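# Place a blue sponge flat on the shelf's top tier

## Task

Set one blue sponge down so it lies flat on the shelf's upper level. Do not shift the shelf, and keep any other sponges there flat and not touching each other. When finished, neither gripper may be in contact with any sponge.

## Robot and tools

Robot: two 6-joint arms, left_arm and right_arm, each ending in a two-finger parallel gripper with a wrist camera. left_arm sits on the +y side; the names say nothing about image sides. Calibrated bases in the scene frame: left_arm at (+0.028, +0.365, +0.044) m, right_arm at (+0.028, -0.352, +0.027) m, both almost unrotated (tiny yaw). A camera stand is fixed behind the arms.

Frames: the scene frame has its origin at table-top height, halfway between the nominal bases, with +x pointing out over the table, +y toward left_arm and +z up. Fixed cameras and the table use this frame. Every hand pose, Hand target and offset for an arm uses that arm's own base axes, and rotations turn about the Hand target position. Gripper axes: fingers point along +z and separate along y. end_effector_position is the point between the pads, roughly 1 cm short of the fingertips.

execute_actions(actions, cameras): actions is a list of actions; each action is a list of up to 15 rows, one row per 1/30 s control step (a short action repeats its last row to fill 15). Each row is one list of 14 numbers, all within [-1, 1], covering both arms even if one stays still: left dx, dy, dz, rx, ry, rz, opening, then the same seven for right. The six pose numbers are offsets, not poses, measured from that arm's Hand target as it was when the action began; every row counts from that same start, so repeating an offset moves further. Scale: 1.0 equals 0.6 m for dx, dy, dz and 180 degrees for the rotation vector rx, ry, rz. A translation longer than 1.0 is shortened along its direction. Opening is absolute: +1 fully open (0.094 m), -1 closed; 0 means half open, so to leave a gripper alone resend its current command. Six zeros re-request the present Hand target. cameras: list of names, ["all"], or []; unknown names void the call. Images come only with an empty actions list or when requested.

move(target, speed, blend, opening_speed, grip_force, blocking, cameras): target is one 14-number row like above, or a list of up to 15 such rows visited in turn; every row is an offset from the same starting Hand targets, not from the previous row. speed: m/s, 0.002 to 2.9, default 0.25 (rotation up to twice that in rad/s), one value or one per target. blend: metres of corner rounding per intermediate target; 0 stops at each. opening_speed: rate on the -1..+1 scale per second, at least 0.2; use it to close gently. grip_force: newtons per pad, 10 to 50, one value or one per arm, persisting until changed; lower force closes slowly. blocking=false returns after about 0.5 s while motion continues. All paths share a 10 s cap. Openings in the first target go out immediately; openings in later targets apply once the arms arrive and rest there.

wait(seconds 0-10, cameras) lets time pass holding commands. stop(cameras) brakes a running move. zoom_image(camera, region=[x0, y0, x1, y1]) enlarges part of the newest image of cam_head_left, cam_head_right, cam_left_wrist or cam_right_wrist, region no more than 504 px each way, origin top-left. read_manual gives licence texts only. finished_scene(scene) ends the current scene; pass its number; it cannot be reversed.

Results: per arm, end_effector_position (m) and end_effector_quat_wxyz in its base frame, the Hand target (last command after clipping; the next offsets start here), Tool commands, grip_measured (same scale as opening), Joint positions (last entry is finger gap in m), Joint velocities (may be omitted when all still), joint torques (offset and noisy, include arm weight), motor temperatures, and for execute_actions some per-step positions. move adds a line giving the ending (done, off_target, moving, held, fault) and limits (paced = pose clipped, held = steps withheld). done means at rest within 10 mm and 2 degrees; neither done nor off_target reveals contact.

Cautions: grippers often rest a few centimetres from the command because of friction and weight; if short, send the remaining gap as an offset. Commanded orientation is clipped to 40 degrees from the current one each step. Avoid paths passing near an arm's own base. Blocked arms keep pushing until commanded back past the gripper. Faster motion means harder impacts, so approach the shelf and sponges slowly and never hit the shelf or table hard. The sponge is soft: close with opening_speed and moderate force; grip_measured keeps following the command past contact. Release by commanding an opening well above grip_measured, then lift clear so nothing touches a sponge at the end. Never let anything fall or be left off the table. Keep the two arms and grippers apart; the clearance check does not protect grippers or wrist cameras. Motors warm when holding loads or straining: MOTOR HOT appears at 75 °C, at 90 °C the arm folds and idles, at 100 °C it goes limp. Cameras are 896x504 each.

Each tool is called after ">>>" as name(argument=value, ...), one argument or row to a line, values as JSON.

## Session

>>> execute_actions(
  actions=[],
)

Scene clock: 0.00 s.
left_arm: end_effector_position=(+0.4081, +0.0457, +0.1046) grip_measured=+1.000 end_effector_quat_wxyz=(+0.570, -0.097, +0.805, +0.133) | right_arm: end_effector_position=(+0.4047, -0.0248, +0.1132) grip_measured=+1.000 end_effector_quat_wxyz=(+0.606, +0.063, +0.791, -0.059)
Joint positions: left_arm=[-0.056 1.587 0.449 0.792 -0.383 -0.025 0.094] | right_arm=[0.02 1.559 0.378 0.914 0.19 0.035 0.094]
Joint velocities: within noise
Joint torques (N m): no reading
Motor temperatures (°C): left_arm=[26 27 28 25 24 27 28] | right_arm=[27 29 26 27 27 28 28]
Heat: left arm: 28 °C; right arm: 29 °C.
Hand target: left_arm +0.4136, +0.0465, +0.1215; +0.590, -0.105, +0.790, +0.131 | right_arm +0.4093, -0.0262, +0.1295; +0.624, +0.070, +0.776, -0.058
Tool commands: left_gripper/opening=+1.0 right_gripper/opening=+1.0

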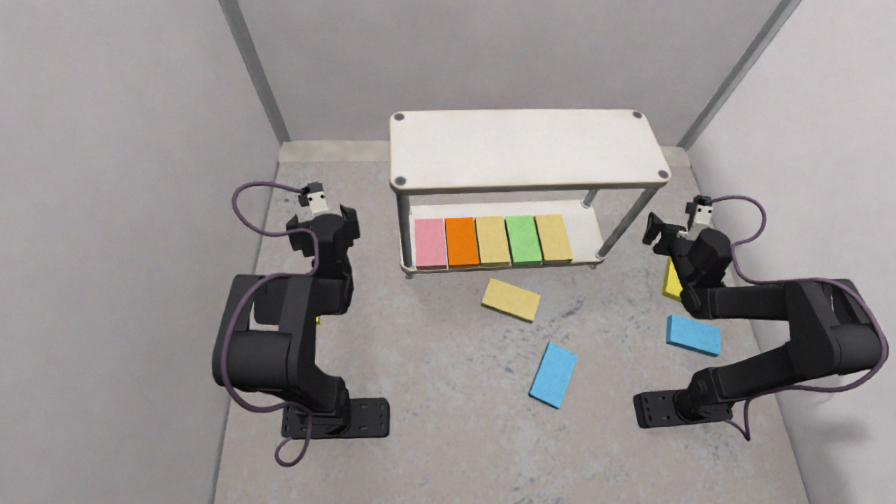

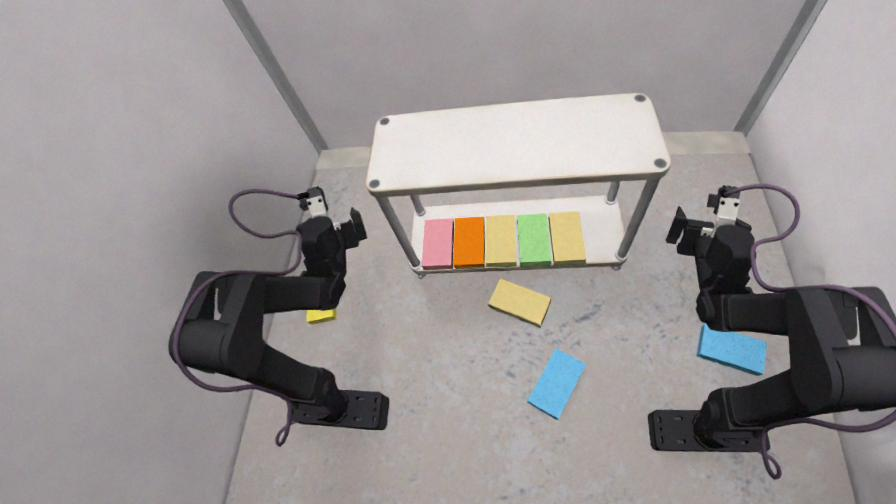

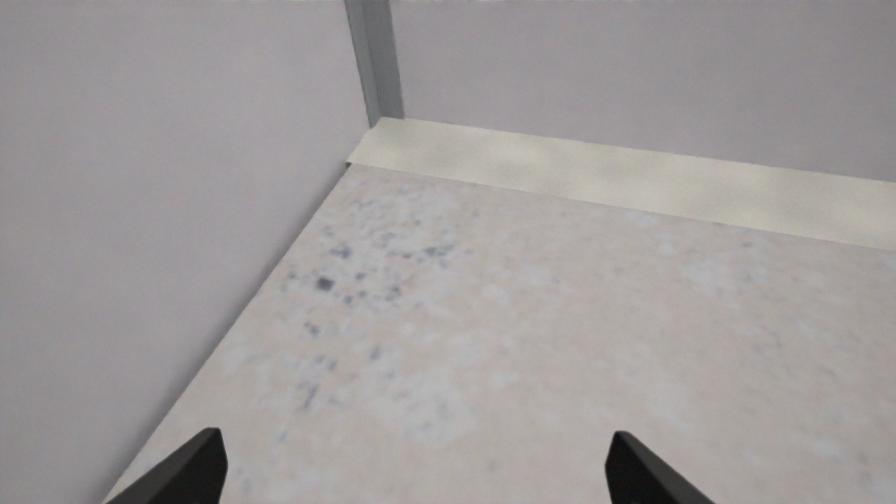

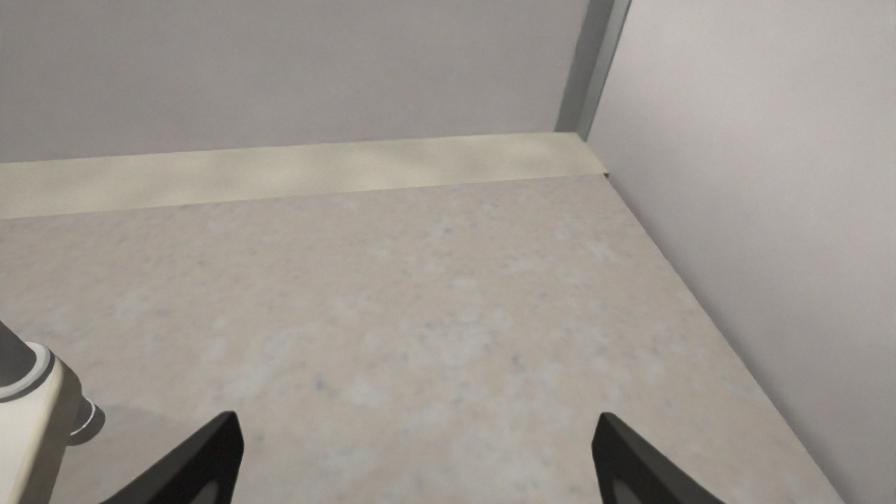

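>>> move(
  target=[
    [0,0,0,0,0,0,1,-0.317,0,0.15,0,0,0,1],
    [0,0,0,0,0,0,1,-0.532,0.522,0.17,0.103,0.419,-0.031,1],
  ],
  blend=[0.05,0],
  cameras=["all"],
)

Scene clock: 5.77 s.
left_arm: end_effector_position=(+0.4081, +0.0457, +0.1046) grip_measured=+1.000 end_effector_quat_wxyz=(+0.570, -0.097, +0.805, +0.133) | right_arm: end_effector_position=(+0.0849, +0.2860, +0.2172) grip_measured=+1.000 end_effector_quat_wxyz=(+0.008, +0.139, +0.988, +0.064)
Joint positions: left_arm=[-0.056 1.587 0.449 0.792 -0.383 -0.025 0.094] | right_arm=[1.277 1.601 1.697 -1.537 -0.004 1.557 0.094]
Joint torques (N m): left_arm=[0.03 -4.89 5.31 1.73 -0.11 -0.03] | right_arm=[-0.64 -5.9 8.16 0.32 -0.06 0.06]
Heat: left arm: 29 °C; right arm: 29 °C.
Hand target: left_arm +0.4136, +0.0465, +0.1215; +0.590, -0.105, +0.790, +0.131 | right_arm +0.0901, +0.2870, +0.2315; +0.000, +0.147, +0.989, +0.001
Off the commanded pose: left_arm 0.018 m, 3 deg | right_arm 0.015 m, 7 deg.
joint sent to its limit (right arm) — joint 4 (wrist pitch), lower limit. The joint targets are off in position and orientation.
move: off_target (left_arm, right_arm)

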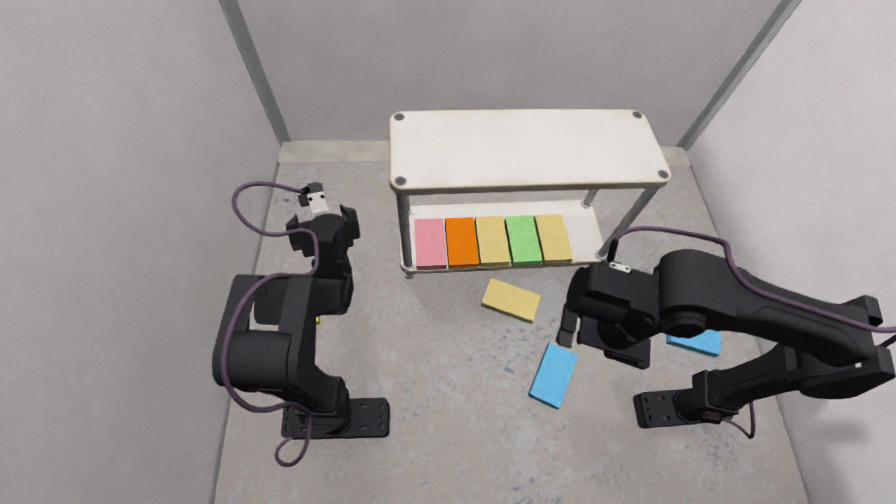

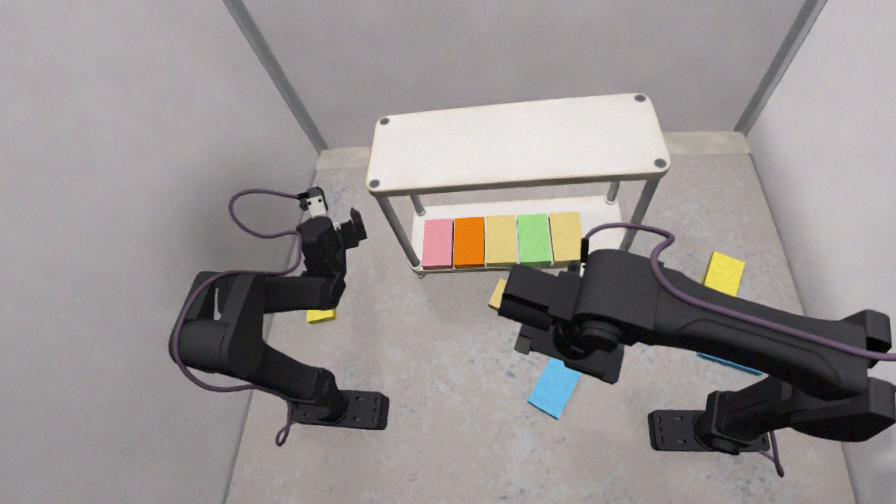

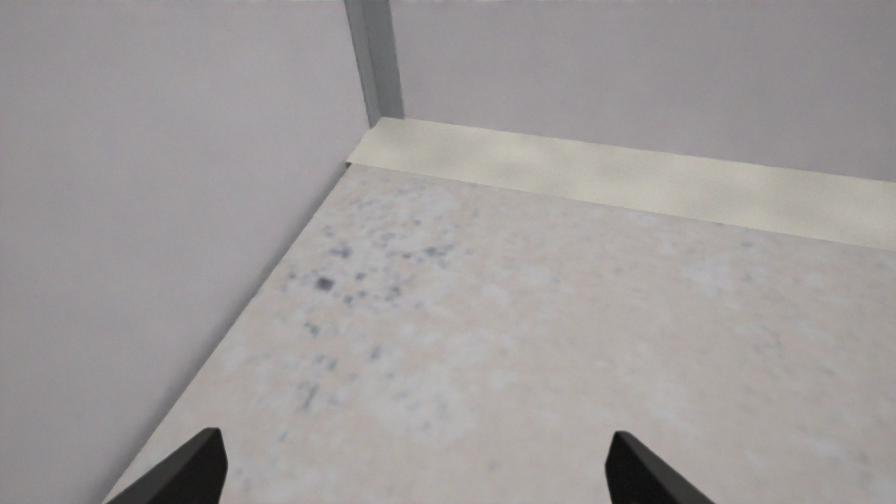

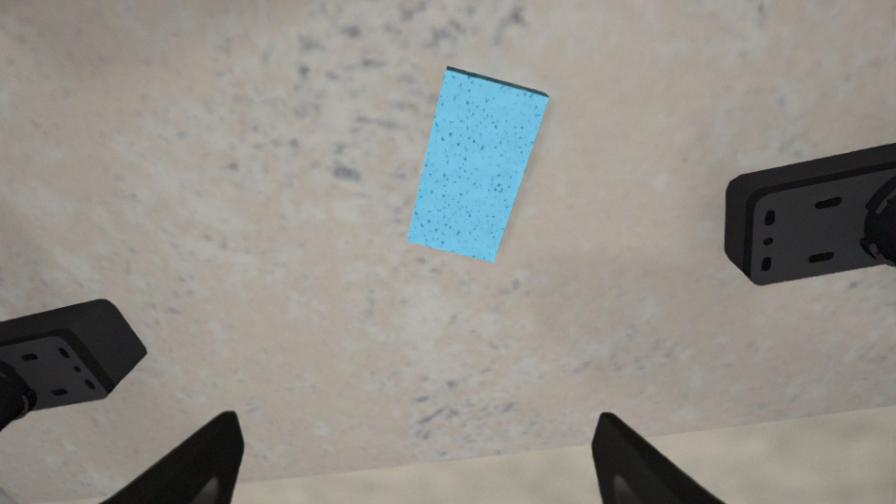

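>>> move(
  target=[0,0,0,0,0,0,1,0.0,0.005,-0.25,0,0,-0.0556,1],
  speed=0.2,
  cameras=["cam_right_wrist","cam_head_left","cam_head_right"],
)

Scene clock: 8.00 s.
left_arm: end_effector_position=(+0.4081, +0.0457, +0.1046) grip_measured=+1.000 end_effector_quat_wxyz=(+0.570, -0.097, +0.805, +0.133) | right_arm: end_effector_position=(+0.0855, +0.2888, +0.0809) grip_measured=+1.000 end_effector_quat_wxyz=(-0.003, +0.222, +0.975, -0.009)
Joint positions: left_arm=[-0.056 1.587 0.449 0.792 -0.383 -0.025 0.094] | right_arm=[1.277 1.717 1.284 -1.157 -0.005 1.724 0.094]
Joint torques (N m): left_arm=[0.05 -4.83 5.3 1.75 -0.11 -0.04] | right_arm=[-0.38 -7.28 3.9 0.43 -0.05 0.06]
Heat: left arm: 29 °C; right arm: 29 °C.
Hand target: left_arm +0.4136, +0.0465, +0.1215; +0.590, -0.105, +0.790, +0.131 | right_arm +0.0901, +0.2900, +0.0815; +0.000, +0.233, +0.972, +0.001
Off the commanded pose: left_arm 0.018 m, 3 deg | right_arm 0.005 m, 2 deg.
move: off_target (left_arm)
Images, in order (width x height): cam_head_left 896x504, cam_head_right 896x504, cam_right_wrist 896x504.

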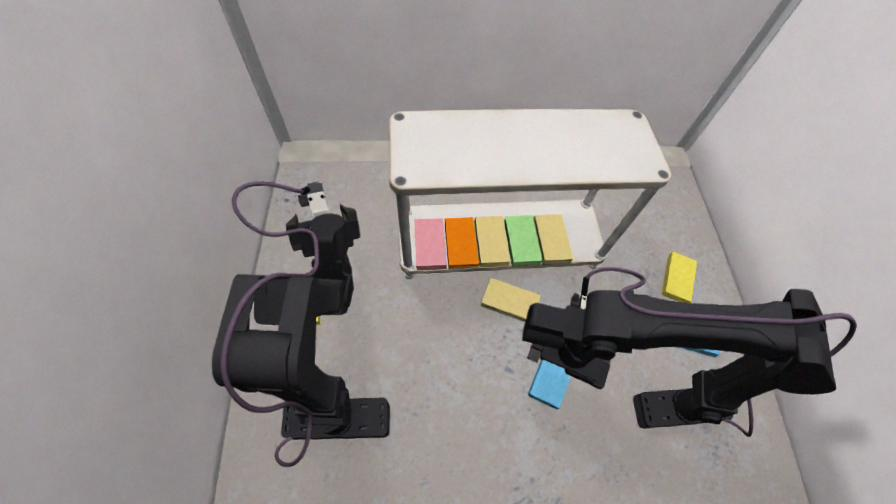

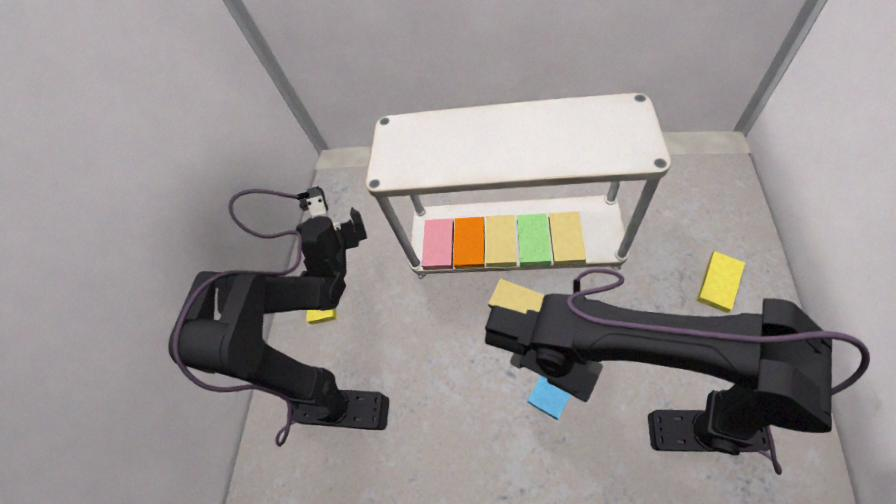

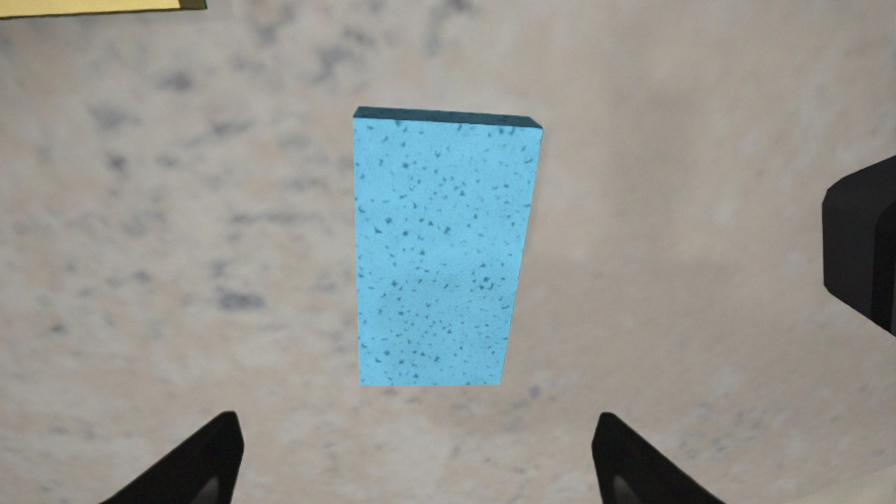

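>>> move(
  target=[0,0,0,0,0,0,1,0.003,-0.006,-0.142,0,0,-0.022,1],
  speed=0.12,
  cameras=["cam_right_wrist"],
)

Scene clock: 10.27 s.
left_arm: end_effector_position=(+0.4081, +0.0457, +0.1046) grip_measured=+1.000 end_effector_quat_wxyz=(+0.570, -0.097, +0.805, +0.133) | right_arm: end_effector_position=(+0.0870, +0.2860, -0.0028) grip_measured=+1.000 end_effector_quat_wxyz=(-0.003, +0.255, +0.967, -0.006)
Joint positions: left_arm=[-0.056 1.587 0.449 0.792 -0.383 -0.025 0.094] | right_arm=[1.269 1.817 1.05 -0.816 -0.005 1.784 0.094]
Joint torques (N m): left_arm=[0.03 -4.88 5.26 1.74 -0.11 -0.03] | right_arm=[-0.57 -7.12 3.4 0.44 -0.05 0.07]
Heat: left arm: 29 °C; right arm: 29 °C.
Hand target: left_arm +0.4136, +0.0465, +0.1215; +0.590, -0.105, +0.790, +0.131 | right_arm +0.0919, +0.2864, -0.0037; +0.000, +0.266, +0.964, +0.001
Off the commanded pose: left_arm 0.018 m, 3 deg | right_arm 0.005 m, 2 deg.
move: off_target (left_arm)
Images, in order (width x height): cam_right_wrist 896x504.

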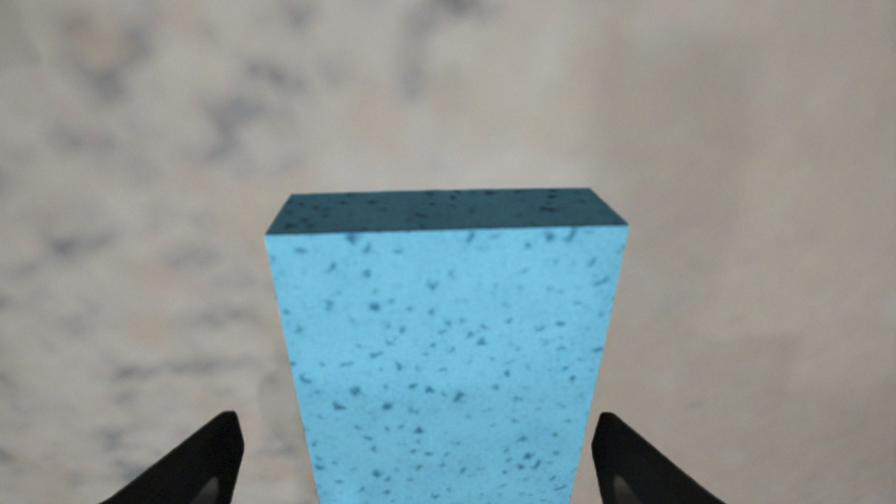

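>>> move(
  target=[0,0,0,0,0,0,1,-0.004,-0.008,-0.009,0,0,0,1],
  speed=0.08,
)

>>> move(
  target=[0,0,0,0,0,0,1,0,0,0,0,0,0,0.3],
  grip_force=20,
  opening_speed=0.5,
  cameras=["cam_right_wrist"],
)

Scene clock: 11.77 s.
left_arm: end_effector_position=(+0.4081, +0.0457, +0.1046) grip_measured=+1.000 end_effector_quat_wxyz=(+0.570, -0.097, +0.805, +0.133) | right_arm: end_effector_position=(+0.0854, +0.2809, -0.0098) grip_measured=+1.000 end_effector_quat_wxyz=(-0.003, +0.256, +0.967, -0.009)
Joint positions: left_arm=[-0.056 1.587 0.449 0.792 -0.383 -0.025 0.094] | right_arm=[1.269 1.817 1.017 -0.789 -0.005 1.787 0.094]
Joint torques (N m): left_arm=[0.08 -4.89 5.33 1.73 -0.12 -0.02] | right_arm=[-0.31 -7.47 3.19 0.43 -0.05 0.07]
Heat: left arm: 29 °C; right arm: 29 °C.
Hand target: left_arm +0.4136, +0.0465, +0.1215; +0.590, -0.105, +0.790, +0.131 | right_arm +0.0895, +0.2816, -0.0091; +0.000, +0.266, +0.964, +0.001
Off the commanded pose: left_arm 0.018 m, 3 deg | right_arm 0.004 m, 2 deg.
move: off_target (left_arm)

Scene clock: 14.83 s.
left_arm: end_effector_position=(+0.4081, +0.0457, +0.1046) grip_measured=+1.000 end_effector_quat_wxyz=(+0.570, -0.097, +0.805, +0.133) | right_arm: end_effector_position=(+0.0854, +0.2809, -0.0098) grip_measured=+0.424 end_effector_quat_wxyz=(-0.003, +0.256, +0.967, -0.009)
Joint positions: left_arm=[-0.056 1.587 0.449 0.792 -0.383 -0.025 0.094] | right_arm=[1.269 1.817 1.017 -0.789 -0.005 1.787 0.067]
Joint torques (N m): left_arm=[0.05 -4.85 5.26 1.75 -0.11 -0.03] | right_arm=[-0.32 -7.49 3.19 0.43 -0.05 0.07]
Heat: left arm: 29 °C; right arm: 30 °C.
Hand target: left_arm +0.4136, +0.0465, +0.1215; +0.590, -0.105, +0.790, +0.131 | right_arm +0.0895, +0.2816, -0.0091; +0.000, +0.266, +0.964, +0.001
Off the commanded pose: left_arm 0.018 m, 3 deg | right_arm 0.004 m, 2 deg.
grip_force (N): 20, 20
move: off_target (left_arm)
Images, in order (width x height): cam_right_wrist 896x504.

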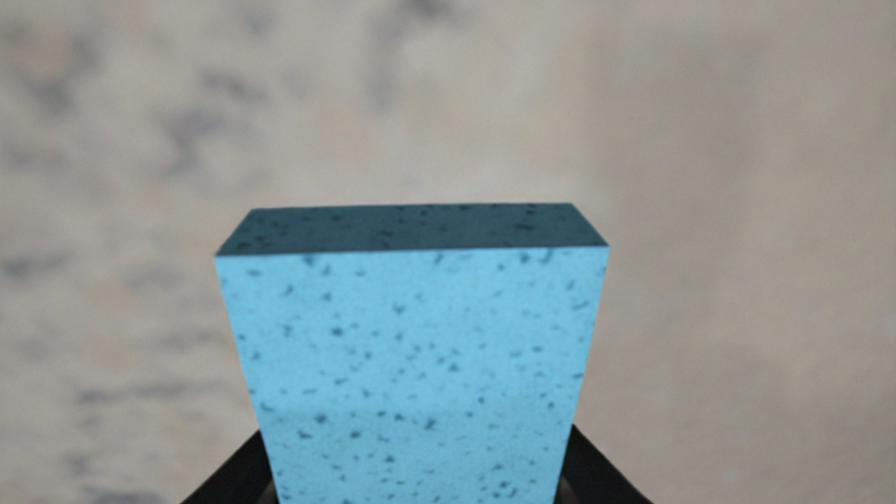

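>>> move(
  target=[
    [0,0,0,0,0,0,1,0,0,0.1,0,0,0,0.3],
    [0,0,0,0,0,0,1,0,0.2,0.117,0,0,0.611,0.3],
    [0,0,0,0,0,0,1,0,0.2,0.04,0,0,0.611,0.3],
  ],
  speed=0.25,
  blend=[0.02,0.01,0],
  cameras=["cam_right_wrist","cam_head_left"],
)

Scene clock: 20.73 s.
left_arm: end_effector_position=(+0.4081, +0.0457, +0.1046) grip_measured=+1.000 end_effector_quat_wxyz=(+0.570, -0.097, +0.805, +0.133) | right_arm: end_effector_position=(+0.0917, +0.3950, +0.0130) grip_measured=+0.423 end_effector_quat_wxyz=(-0.014, -0.627, +0.779, -0.008)
Joint positions: left_arm=[-0.056 1.587 0.449 0.792 -0.383 -0.025 0.094] | right_arm=[1.338 2.182 1.656 -1.075 -0.005 -0.019 0.067]
Joint torques (N m): left_arm=[0.03 -4.89 5.27 1.75 -0.12 -0.03] | right_arm=[0.34 -10.55 3.95 0.52 -0.07 -0.07]
Heat: left arm: 29 °C; right arm: 31 °C.
Hand target: left_arm +0.4136, +0.0465, +0.1215; +0.590, -0.105, +0.790, +0.131 | right_arm +0.0895, +0.4016, +0.0149; +0.000, -0.637, +0.771, +0.001
Off the commanded pose: left_arm 0.018 m, 3 deg | right_arm 0.007 m, 2 deg.
grip_force (N): 20, 20
move: off_target (left_arm)
Images, in order (width x height): cam_head_left 896x504, cam_right_wrist 896x504.

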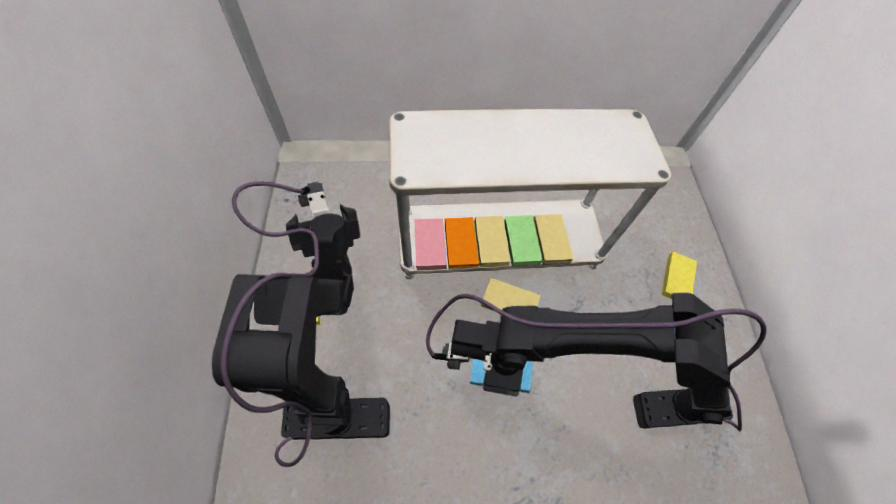

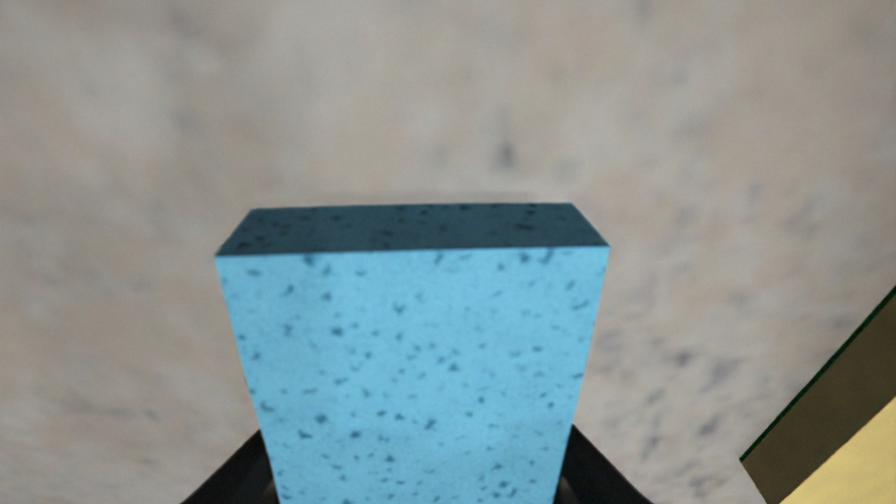

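>>> move(
  target=[0,0,0,0,0,0,1,0,0,-0.038,0,0,0,0.3],
  speed=0.06,
)

>>> move(
  target=[0,0,0,0,0,0,1,0,0,0,0,0,0,0.95],
  opening_speed=0.5,
  cameras=["cam_right_wrist"],
)

Scene clock: 22.10 s.
left_arm: end_effector_position=(+0.4081, +0.0457, +0.1046) grip_measured=+1.000 end_effector_quat_wxyz=(+0.570, -0.097, +0.805, +0.133) | right_arm: end_effector_position=(+0.0925, +0.3953, -0.0037) grip_measured=+0.423 end_effector_quat_wxyz=(-0.008, -0.629, +0.778, -0.009)
Joint positions: left_arm=[-0.056 1.587 0.449 0.792 -0.383 -0.025 0.094] | right_arm=[1.341 2.198 1.611 -1.008 0.005 -0.019 0.067]
Joint torques (N m): left_arm=[0.02 -4.9 5.3 1.73 -0.12 -0.04] | right_arm=[0.32 -9.76 3.56 0.63 -0.05 -0.07]
Heat: left arm: 29 °C; right arm: 31 °C.
Hand target: left_arm +0.4136, +0.0465, +0.1215; +0.590, -0.105, +0.790, +0.131 | right_arm +0.0895, +0.4016, -0.0079; +0.000, -0.637, +0.771, +0.001
Off the commanded pose: left_arm 0.018 m, 3 deg | right_arm 0.008 m, 2 deg.
grip_force (N): 20, 20
move: off_target (left_arm)

Scene clock: 23.90 s.
left_arm: end_effector_position=(+0.4081, +0.0457, +0.1046) grip_measured=+1.000 end_effector_quat_wxyz=(+0.570, -0.097, +0.805, +0.133) | right_arm: end_effector_position=(+0.0925, +0.3967, -0.0041) grip_measured=+0.947 end_effector_quat_wxyz=(-0.006, -0.629, +0.778, -0.007)
Joint positions: left_arm=[-0.056 1.587 0.449 0.792 -0.383 -0.025 0.094] | right_arm=[1.341 2.198 1.61 -1 0.004 -0.019 0.091]
Joint torques (N m): left_arm=[0.03 -4.88 5.37 1.74 -0.11 -0.03] | right_arm=[0.34 -9.78 3.56 0.55 -0.06 -0.07]
Heat: left arm: 29 °C; right arm: 32 °C.
Hand target: left_arm +0.4136, +0.0465, +0.1215; +0.590, -0.105, +0.790, +0.131 | right_arm +0.0895, +0.4016, -0.0079; +0.000, -0.637, +0.771, +0.001
Off the commanded pose: left_arm 0.018 m, 3 deg | right_arm 0.007 m, 2 deg.
grip_force (N): 20, 20
move: off_target (left_arm)
Images, in order (width x height): cam_right_wrist 896x504.

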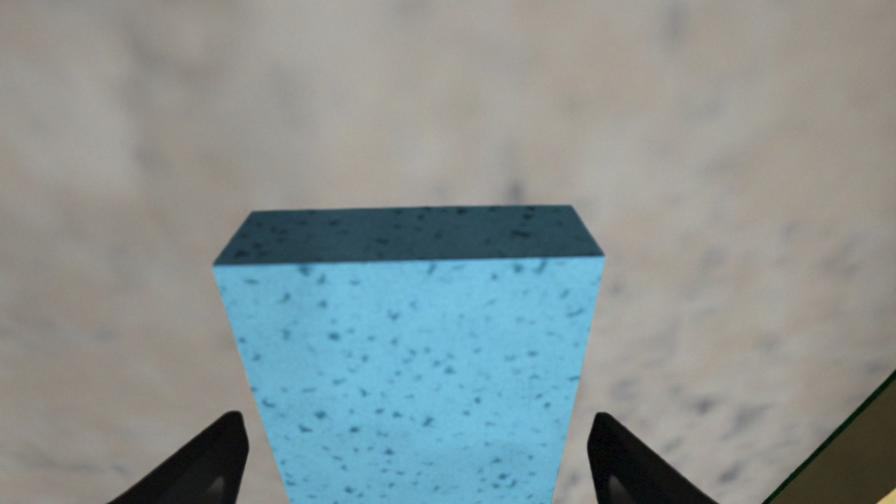

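>>> move(
  target=[
    [0,0,0,0,0,0,1,0,0,0.12,0,0,0,1],
    [0,0,0,0,0,0,1,0.012,0,0.12,0.266,-0.0566,0,1],
    [0,0,0,0,0,0,1,0.012,0,0.08,0.266,-0.0566,0,1],
  ],
  speed=0.25,
  blend=[0.02,0.01,0],
  cameras=["cam_right_wrist"],
)

Scene clock: 27.60 s.
left_arm: end_effector_position=(+0.4081, +0.0457, +0.1046) grip_measured=+1.000 end_effector_quat_wxyz=(+0.570, -0.097, +0.805, +0.133) | right_arm: end_effector_position=(+0.0926, +0.3948, +0.0319) grip_measured=+0.997 end_effector_quat_wxyz=(+0.304, -0.584, +0.713, +0.241)
Joint positions: left_arm=[-0.056 1.587 0.449 0.792 -0.383 -0.025 0.094] | right_arm=[1.329 1.662 0.658 0.23 -0.021 -0.036 0.094]
Joint torques (N m): left_arm=[0.06 -4.92 5.29 1.73 -0.11 -0.02] | right_arm=[-0.65 -5.98 3.58 2.38 -0.15 -0.06]
Heat: left arm: 29 °C; right arm: 32 °C.
Hand target: left_arm +0.4136, +0.0465, +0.1215; +0.590, -0.105, +0.790, +0.131 | right_arm +0.0967, +0.4016, +0.0401; +0.324, -0.580, +0.702, +0.258
Off the commanded pose: left_arm 0.018 m, 3 deg | right_arm 0.011 m, 3 deg.
grip_force (N): 20, 20
move: off_target (left_arm, right_arm)
Images, in order (width x height): cam_right_wrist 896x504.

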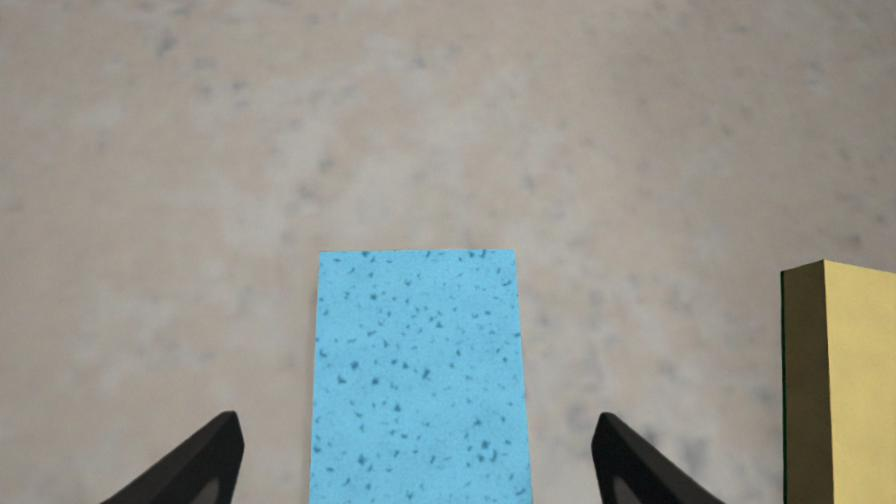

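>>> move(
  target=[0,0,0,0,0,0,1,0,0.003,-0.066,0,0,0,1],
  speed=0.1,
)

>>> move(
  target=[0,0,0,0,0,0,1,0,0,0,0,0,0,0.3],
  opening_speed=0.5,
  cameras=["cam_right_wrist"],
)

Scene clock: 28.97 s.
left_arm: end_effector_position=(+0.4081, +0.0457, +0.1046) grip_measured=+1.000 end_effector_quat_wxyz=(+0.570, -0.097, +0.805, +0.133) | right_arm: end_effector_position=(+0.0931, +0.3968, -0.0075) grip_measured=+0.997 end_effector_quat_wxyz=(+0.303, -0.585, +0.712, +0.245)
Joint positions: left_arm=[-0.056 1.587 0.449 0.792 -0.383 -0.025 0.094] | right_arm=[1.324 1.817 0.612 0.433 -0.031 -0.039 0.094]
Joint torques (N m): left_arm=[0.03 -4.89 5.3 1.74 -0.11 -0.03] | right_arm=[-0.49 -6.37 2.97 2.36 -0.12 -0.06]
Heat: left arm: 29 °C; right arm: 32 °C.
Hand target: left_arm +0.4136, +0.0465, +0.1215; +0.590, -0.105, +0.790, +0.131 | right_arm +0.0967, +0.4034, +0.0005; +0.324, -0.580, +0.702, +0.258
Off the commanded pose: left_arm 0.018 m, 3 deg | right_arm 0.011 m, 3 deg.
grip_force (N): 20, 20
move: off_target (left_arm, right_arm)

Scene clock: 32.03 s.
left_arm: end_effector_position=(+0.4081, +0.0457, +0.1046) grip_measured=+1.000 end_effector_quat_wxyz=(+0.570, -0.097, +0.805, +0.133) | right_arm: end_effector_position=(+0.0931, +0.3971, -0.0072) grip_measured=+0.424 end_effector_quat_wxyz=(+0.303, -0.585, +0.711, +0.245)
Joint positions: left_arm=[-0.056 1.587 0.449 0.792 -0.383 -0.025 0.094] | right_arm=[1.324 1.817 0.612 0.434 -0.031 -0.039 0.067]
Joint torques (N m): left_arm=[0.03 -4.92 5.3 1.74 -0.11 -0.03] | right_arm=[-0.5 -6.35 2.96 2.37 -0.12 -0.06]
Motor temperatures (°C): left_arm=[26 28 29 30 24 27 28] | right_arm=[27 32 27 30 27 28 28]
Heat: left arm: 30 °C; right arm: 32 °C.
Hand target: left_arm +0.4136, +0.0465, +0.1215; +0.590, -0.105, +0.790, +0.131 | right_arm +0.0967, +0.4034, +0.0005; +0.324, -0.580, +0.702, +0.258
Off the commanded pose: left_arm 0.018 m, 3 deg | right_arm 0.011 m, 3 deg.
grip_force (N): 20, 20
move: off_target (left_arm, right_arm)
Images, in order (width x height): cam_right_wrist 896x504.

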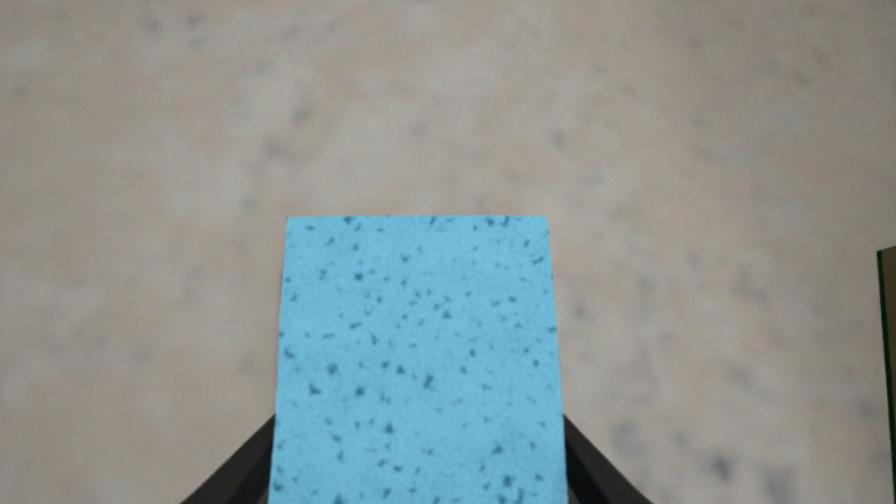

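>>> move(
  target=[
    [0,0,0,0,0,0,1,0,0,0.1,0,0,0,0.3],
    [0,0,0,0,0,0,1,0,-0.08,0.72,0,0,0,0.3],
    [0,0,0,0,0,0,1,0.44,-0.35,0.725,0.0236,-0.0187,-0.3591,0.3],
  ],
  speed=[0.15,0.25,0.2],
  blend=[0.02,0.03,0],
  cameras=["all"],
)

Scene clock: 38.40 s.
left_arm: end_effector_position=(+0.4081, +0.0457, +0.1046) grip_measured=+1.000 end_effector_quat_wxyz=(+0.570, -0.097, +0.805, +0.133) | right_arm: end_effector_position=(+0.3575, +0.1935, +0.4142) grip_measured=+0.424 end_effector_quat_wxyz=(+0.419, -0.126, +0.898, +0.043)
Joint positions: left_arm=[-0.056 1.587 0.449 0.792 -0.383 -0.025 0.094] | right_arm=[0.618 1.759 2.433 -1.411 0.285 0.213 0.067]
Joint torques (N m): left_arm=[0.08 -4.89 5.26 1.75 -0.12 -0.02] | right_arm=[-0.31 -6.11 6.89 2.02 0.23 0.07]
Heat: left arm: 30 °C; right arm: 32 °C.
Hand target: left_arm +0.4136, +0.0465, +0.1215; +0.590, -0.105, +0.790, +0.131 | right_arm +0.3607, +0.1934, +0.4355; +0.452, -0.110, +0.884, +0.053
Off the commanded pose: left_arm 0.018 m, 3 deg | right_arm 0.022 m, 5 deg.
grip_force (N): 20, 20
move: off_target (left_arm, right_arm)

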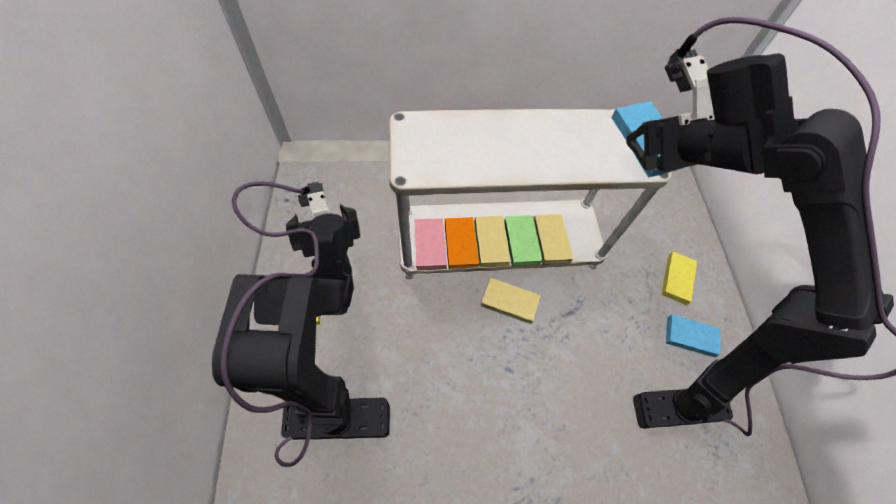

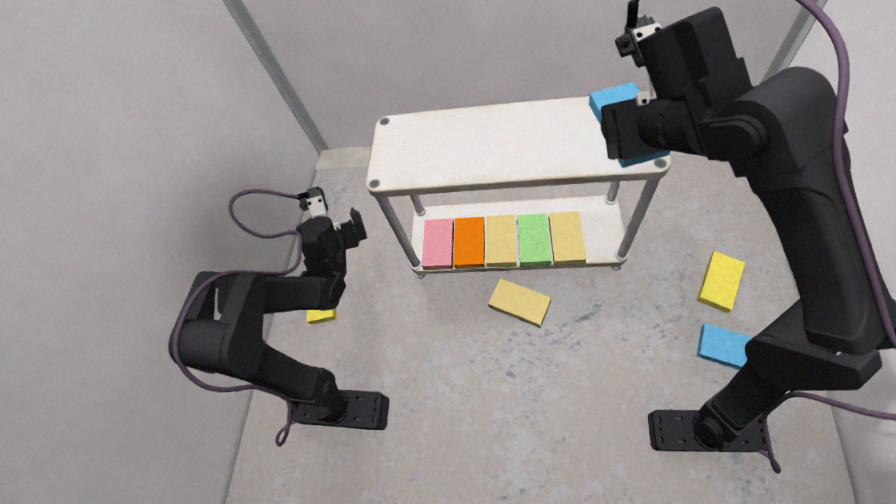

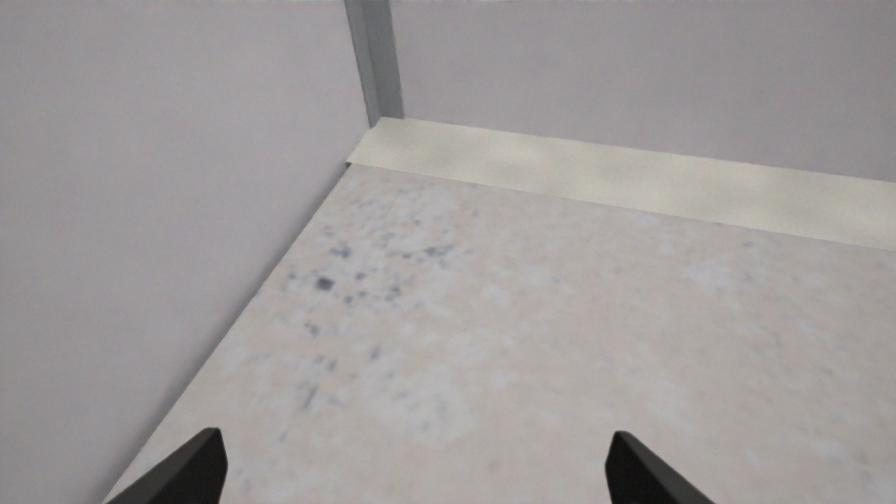

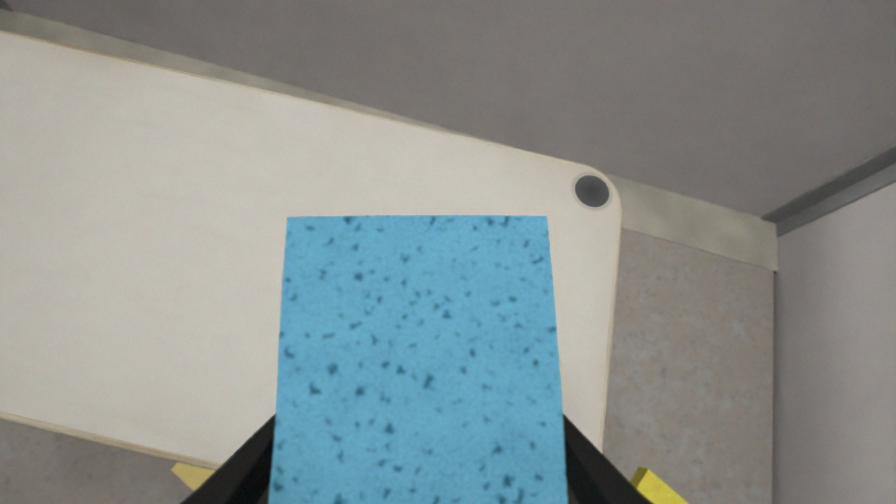

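>>> move(
  target=[0,0,0,0,0,0,1,0.09,0.033,-0.033,0,0,0,0.3],
  speed=0.1,
  cameras=["cam_right_wrist","cam_head_left"],
)

Scene clock: 40.40 s.
left_arm: end_effector_position=(+0.4081, +0.0457, +0.1046) grip_measured=+1.000 end_effector_quat_wxyz=(+0.570, -0.097, +0.805, +0.133) | right_arm: end_effector_position=(+0.4053, +0.2125, +0.3910) grip_measured=+0.424 end_effector_quat_wxyz=(+0.412, -0.123, +0.902, +0.036)
Joint positions: left_arm=[-0.056 1.587 0.449 0.792 -0.383 -0.025 0.094] | right_arm=[0.586 1.931 2.554 -1.375 0.271 0.196 0.067]
Joint torques (N m): left_arm=[0.06 -4.86 5.29 1.74 -0.12 -0.02] | right_arm=[-0.51 -7.45 7.19 2.28 0.01 -0.07]
Heat: left arm: 30 °C; right arm: 32 °C.
Hand target: left_arm +0.4136, +0.0465, +0.1215; +0.590, -0.105, +0.790, +0.131 | right_arm +0.4147, +0.2132, +0.4157; +0.452, -0.110, +0.884, +0.053
Off the commanded pose: left_arm 0.018 m, 3 deg | right_arm 0.026 m, 6 deg.
grip_force (N): 20, 20
move: off_target (left_arm, right_arm)
Images, in order (width x height): cam_head_left 896x504, cam_right_wrist 896x504.

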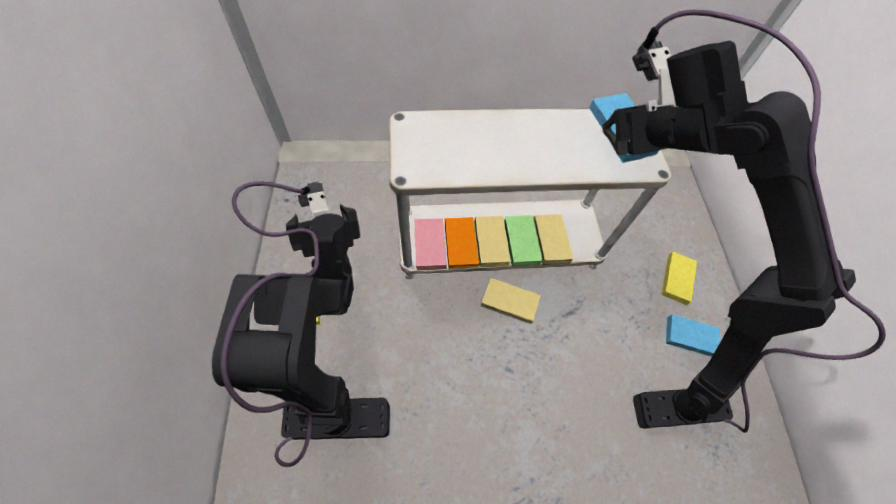

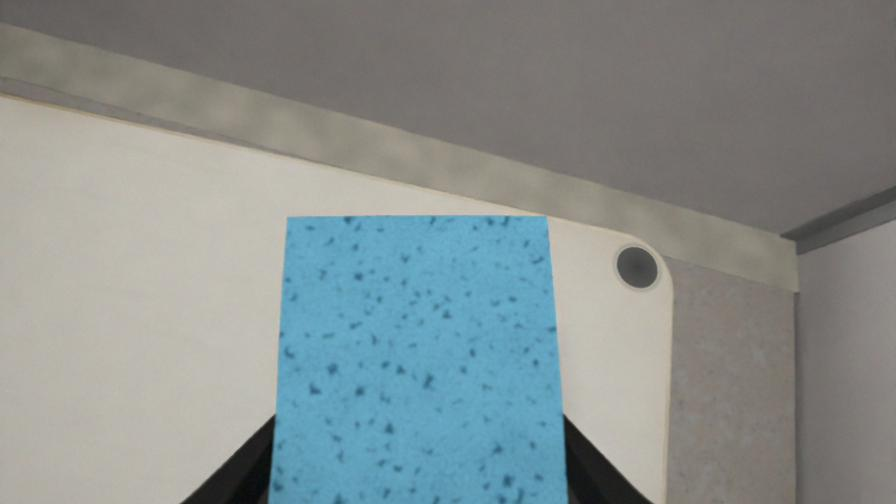

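>>> move(
  target=[0,0,0,0,0,0,1,0.01,0.003,-0.052,0,0,-0.022,0.3],
  speed=0.06,
  cameras=["cam_right_wrist","cam_head_left"],
)

Scene clock: 42.37 s.
left_arm: end_effector_position=(+0.4081, +0.0457, +0.1046) grip_measured=+1.000 end_effector_quat_wxyz=(+0.570, -0.097, +0.805, +0.133) | right_arm: end_effector_position=(+0.4216, +0.2137, +0.3568) grip_measured=+0.424 end_effector_quat_wxyz=(+0.410, -0.095, +0.907, +0.022)
Joint positions: left_arm=[-0.056 1.587 0.449 0.792 -0.383 -0.025 0.094] | right_arm=[0.586 1.866 2.284 -1.19 0.317 0.243 0.067]
Joint torques (N m): left_arm=[0.05 -4.88 5.24 1.74 -0.12 -0.03] | right_arm=[0.42 -10.97 3.73 2.35 0.27 0.07]
Heat: left arm: 30 °C; right arm: 32 °C.
Hand target: left_arm +0.4136, +0.0465, +0.1215; +0.590, -0.105, +0.790, +0.131 | right_arm +0.4207, +0.2150, +0.3845; +0.453, -0.079, +0.887, +0.038
Off the commanded pose: left_arm 0.018 m, 3 deg | right_arm 0.028 m, 6 deg.
grip_force (N): 20, 20
move: off_target (left_arm, right_arm)
Images, in order (width x height): cam_head_left 896x504, cam_right_wrist 896x504.

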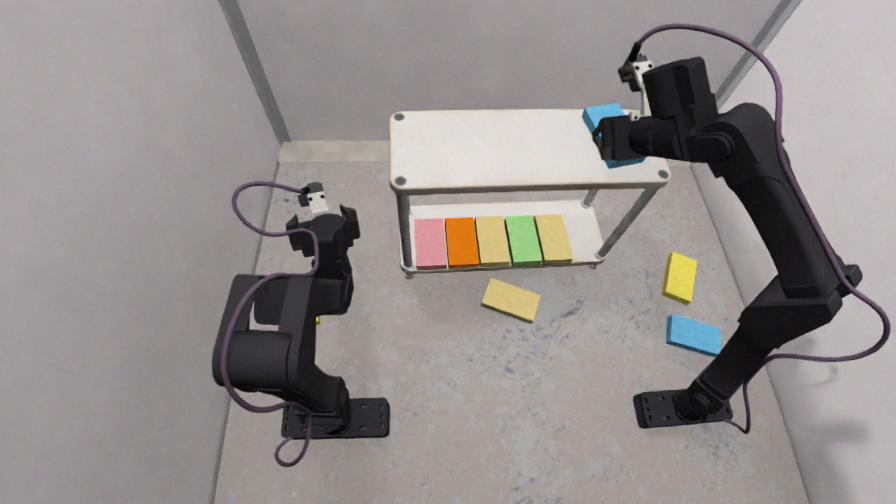

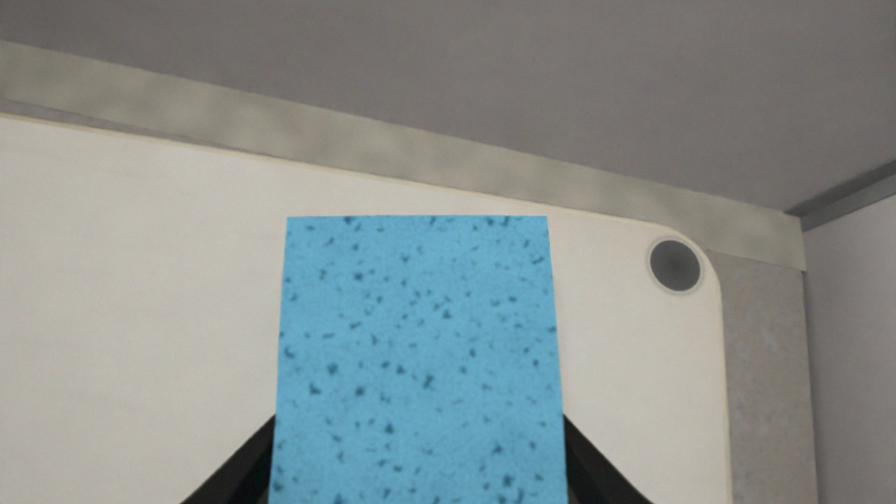

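>>> move(
  target=[0,0,0,0,0,0,1,-0.014,-0.002,-0.004,0,0.006,0,0.3],
  speed=0.04,
  cameras=["cam_right_wrist","cam_head_left"],
)

Scene clock: 43.50 s.
left_arm: end_effector_position=(+0.4081, +0.0457, +0.1046) grip_measured=+1.000 end_effector_quat_wxyz=(+0.570, -0.097, +0.805, +0.133) | right_arm: end_effector_position=(+0.4161, +0.2143, +0.3577) grip_measured=+0.424 end_effector_quat_wxyz=(+0.409, -0.093, +0.907, +0.025)
Joint positions: left_arm=[-0.056 1.587 0.449 0.792 -0.383 -0.025 0.094] | right_arm=[0.594 1.848 2.265 -1.19 0.317 0.256 0.067]
Joint torques (N m): left_arm=[0.05 -4.88 5.29 1.74 -0.11 -0.03] | right_arm=[0.39 -10.82 3.73 2.14 0.26 0.08]
Heat: left arm: 30 °C; right arm: 33 °C.
Hand target: left_arm +0.4136, +0.0465, +0.1215; +0.590, -0.105, +0.790, +0.131 | right_arm +0.4123, +0.2138, +0.3821; +0.445, -0.079, +0.891, +0.038
Off the commanded pose: left_arm 0.018 m, 3 deg | right_arm 0.025 m, 5 deg.
grip_force (N): 20, 20
move: off_target (left_arm, right_arm)
Images, in order (width x height): cam_head_left 896x504, cam_right_wrist 896x504.

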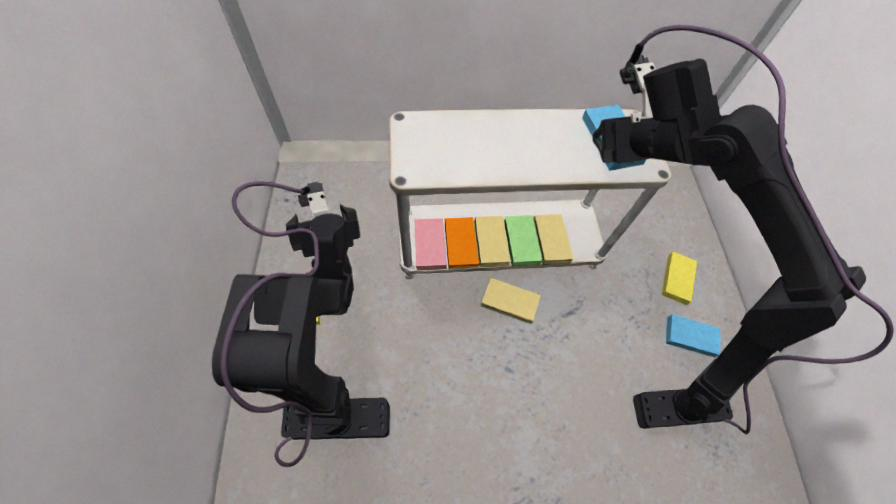

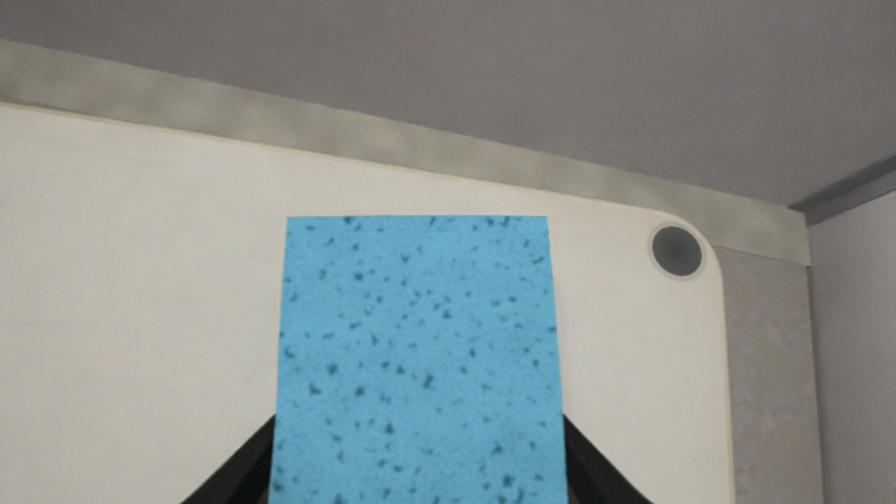

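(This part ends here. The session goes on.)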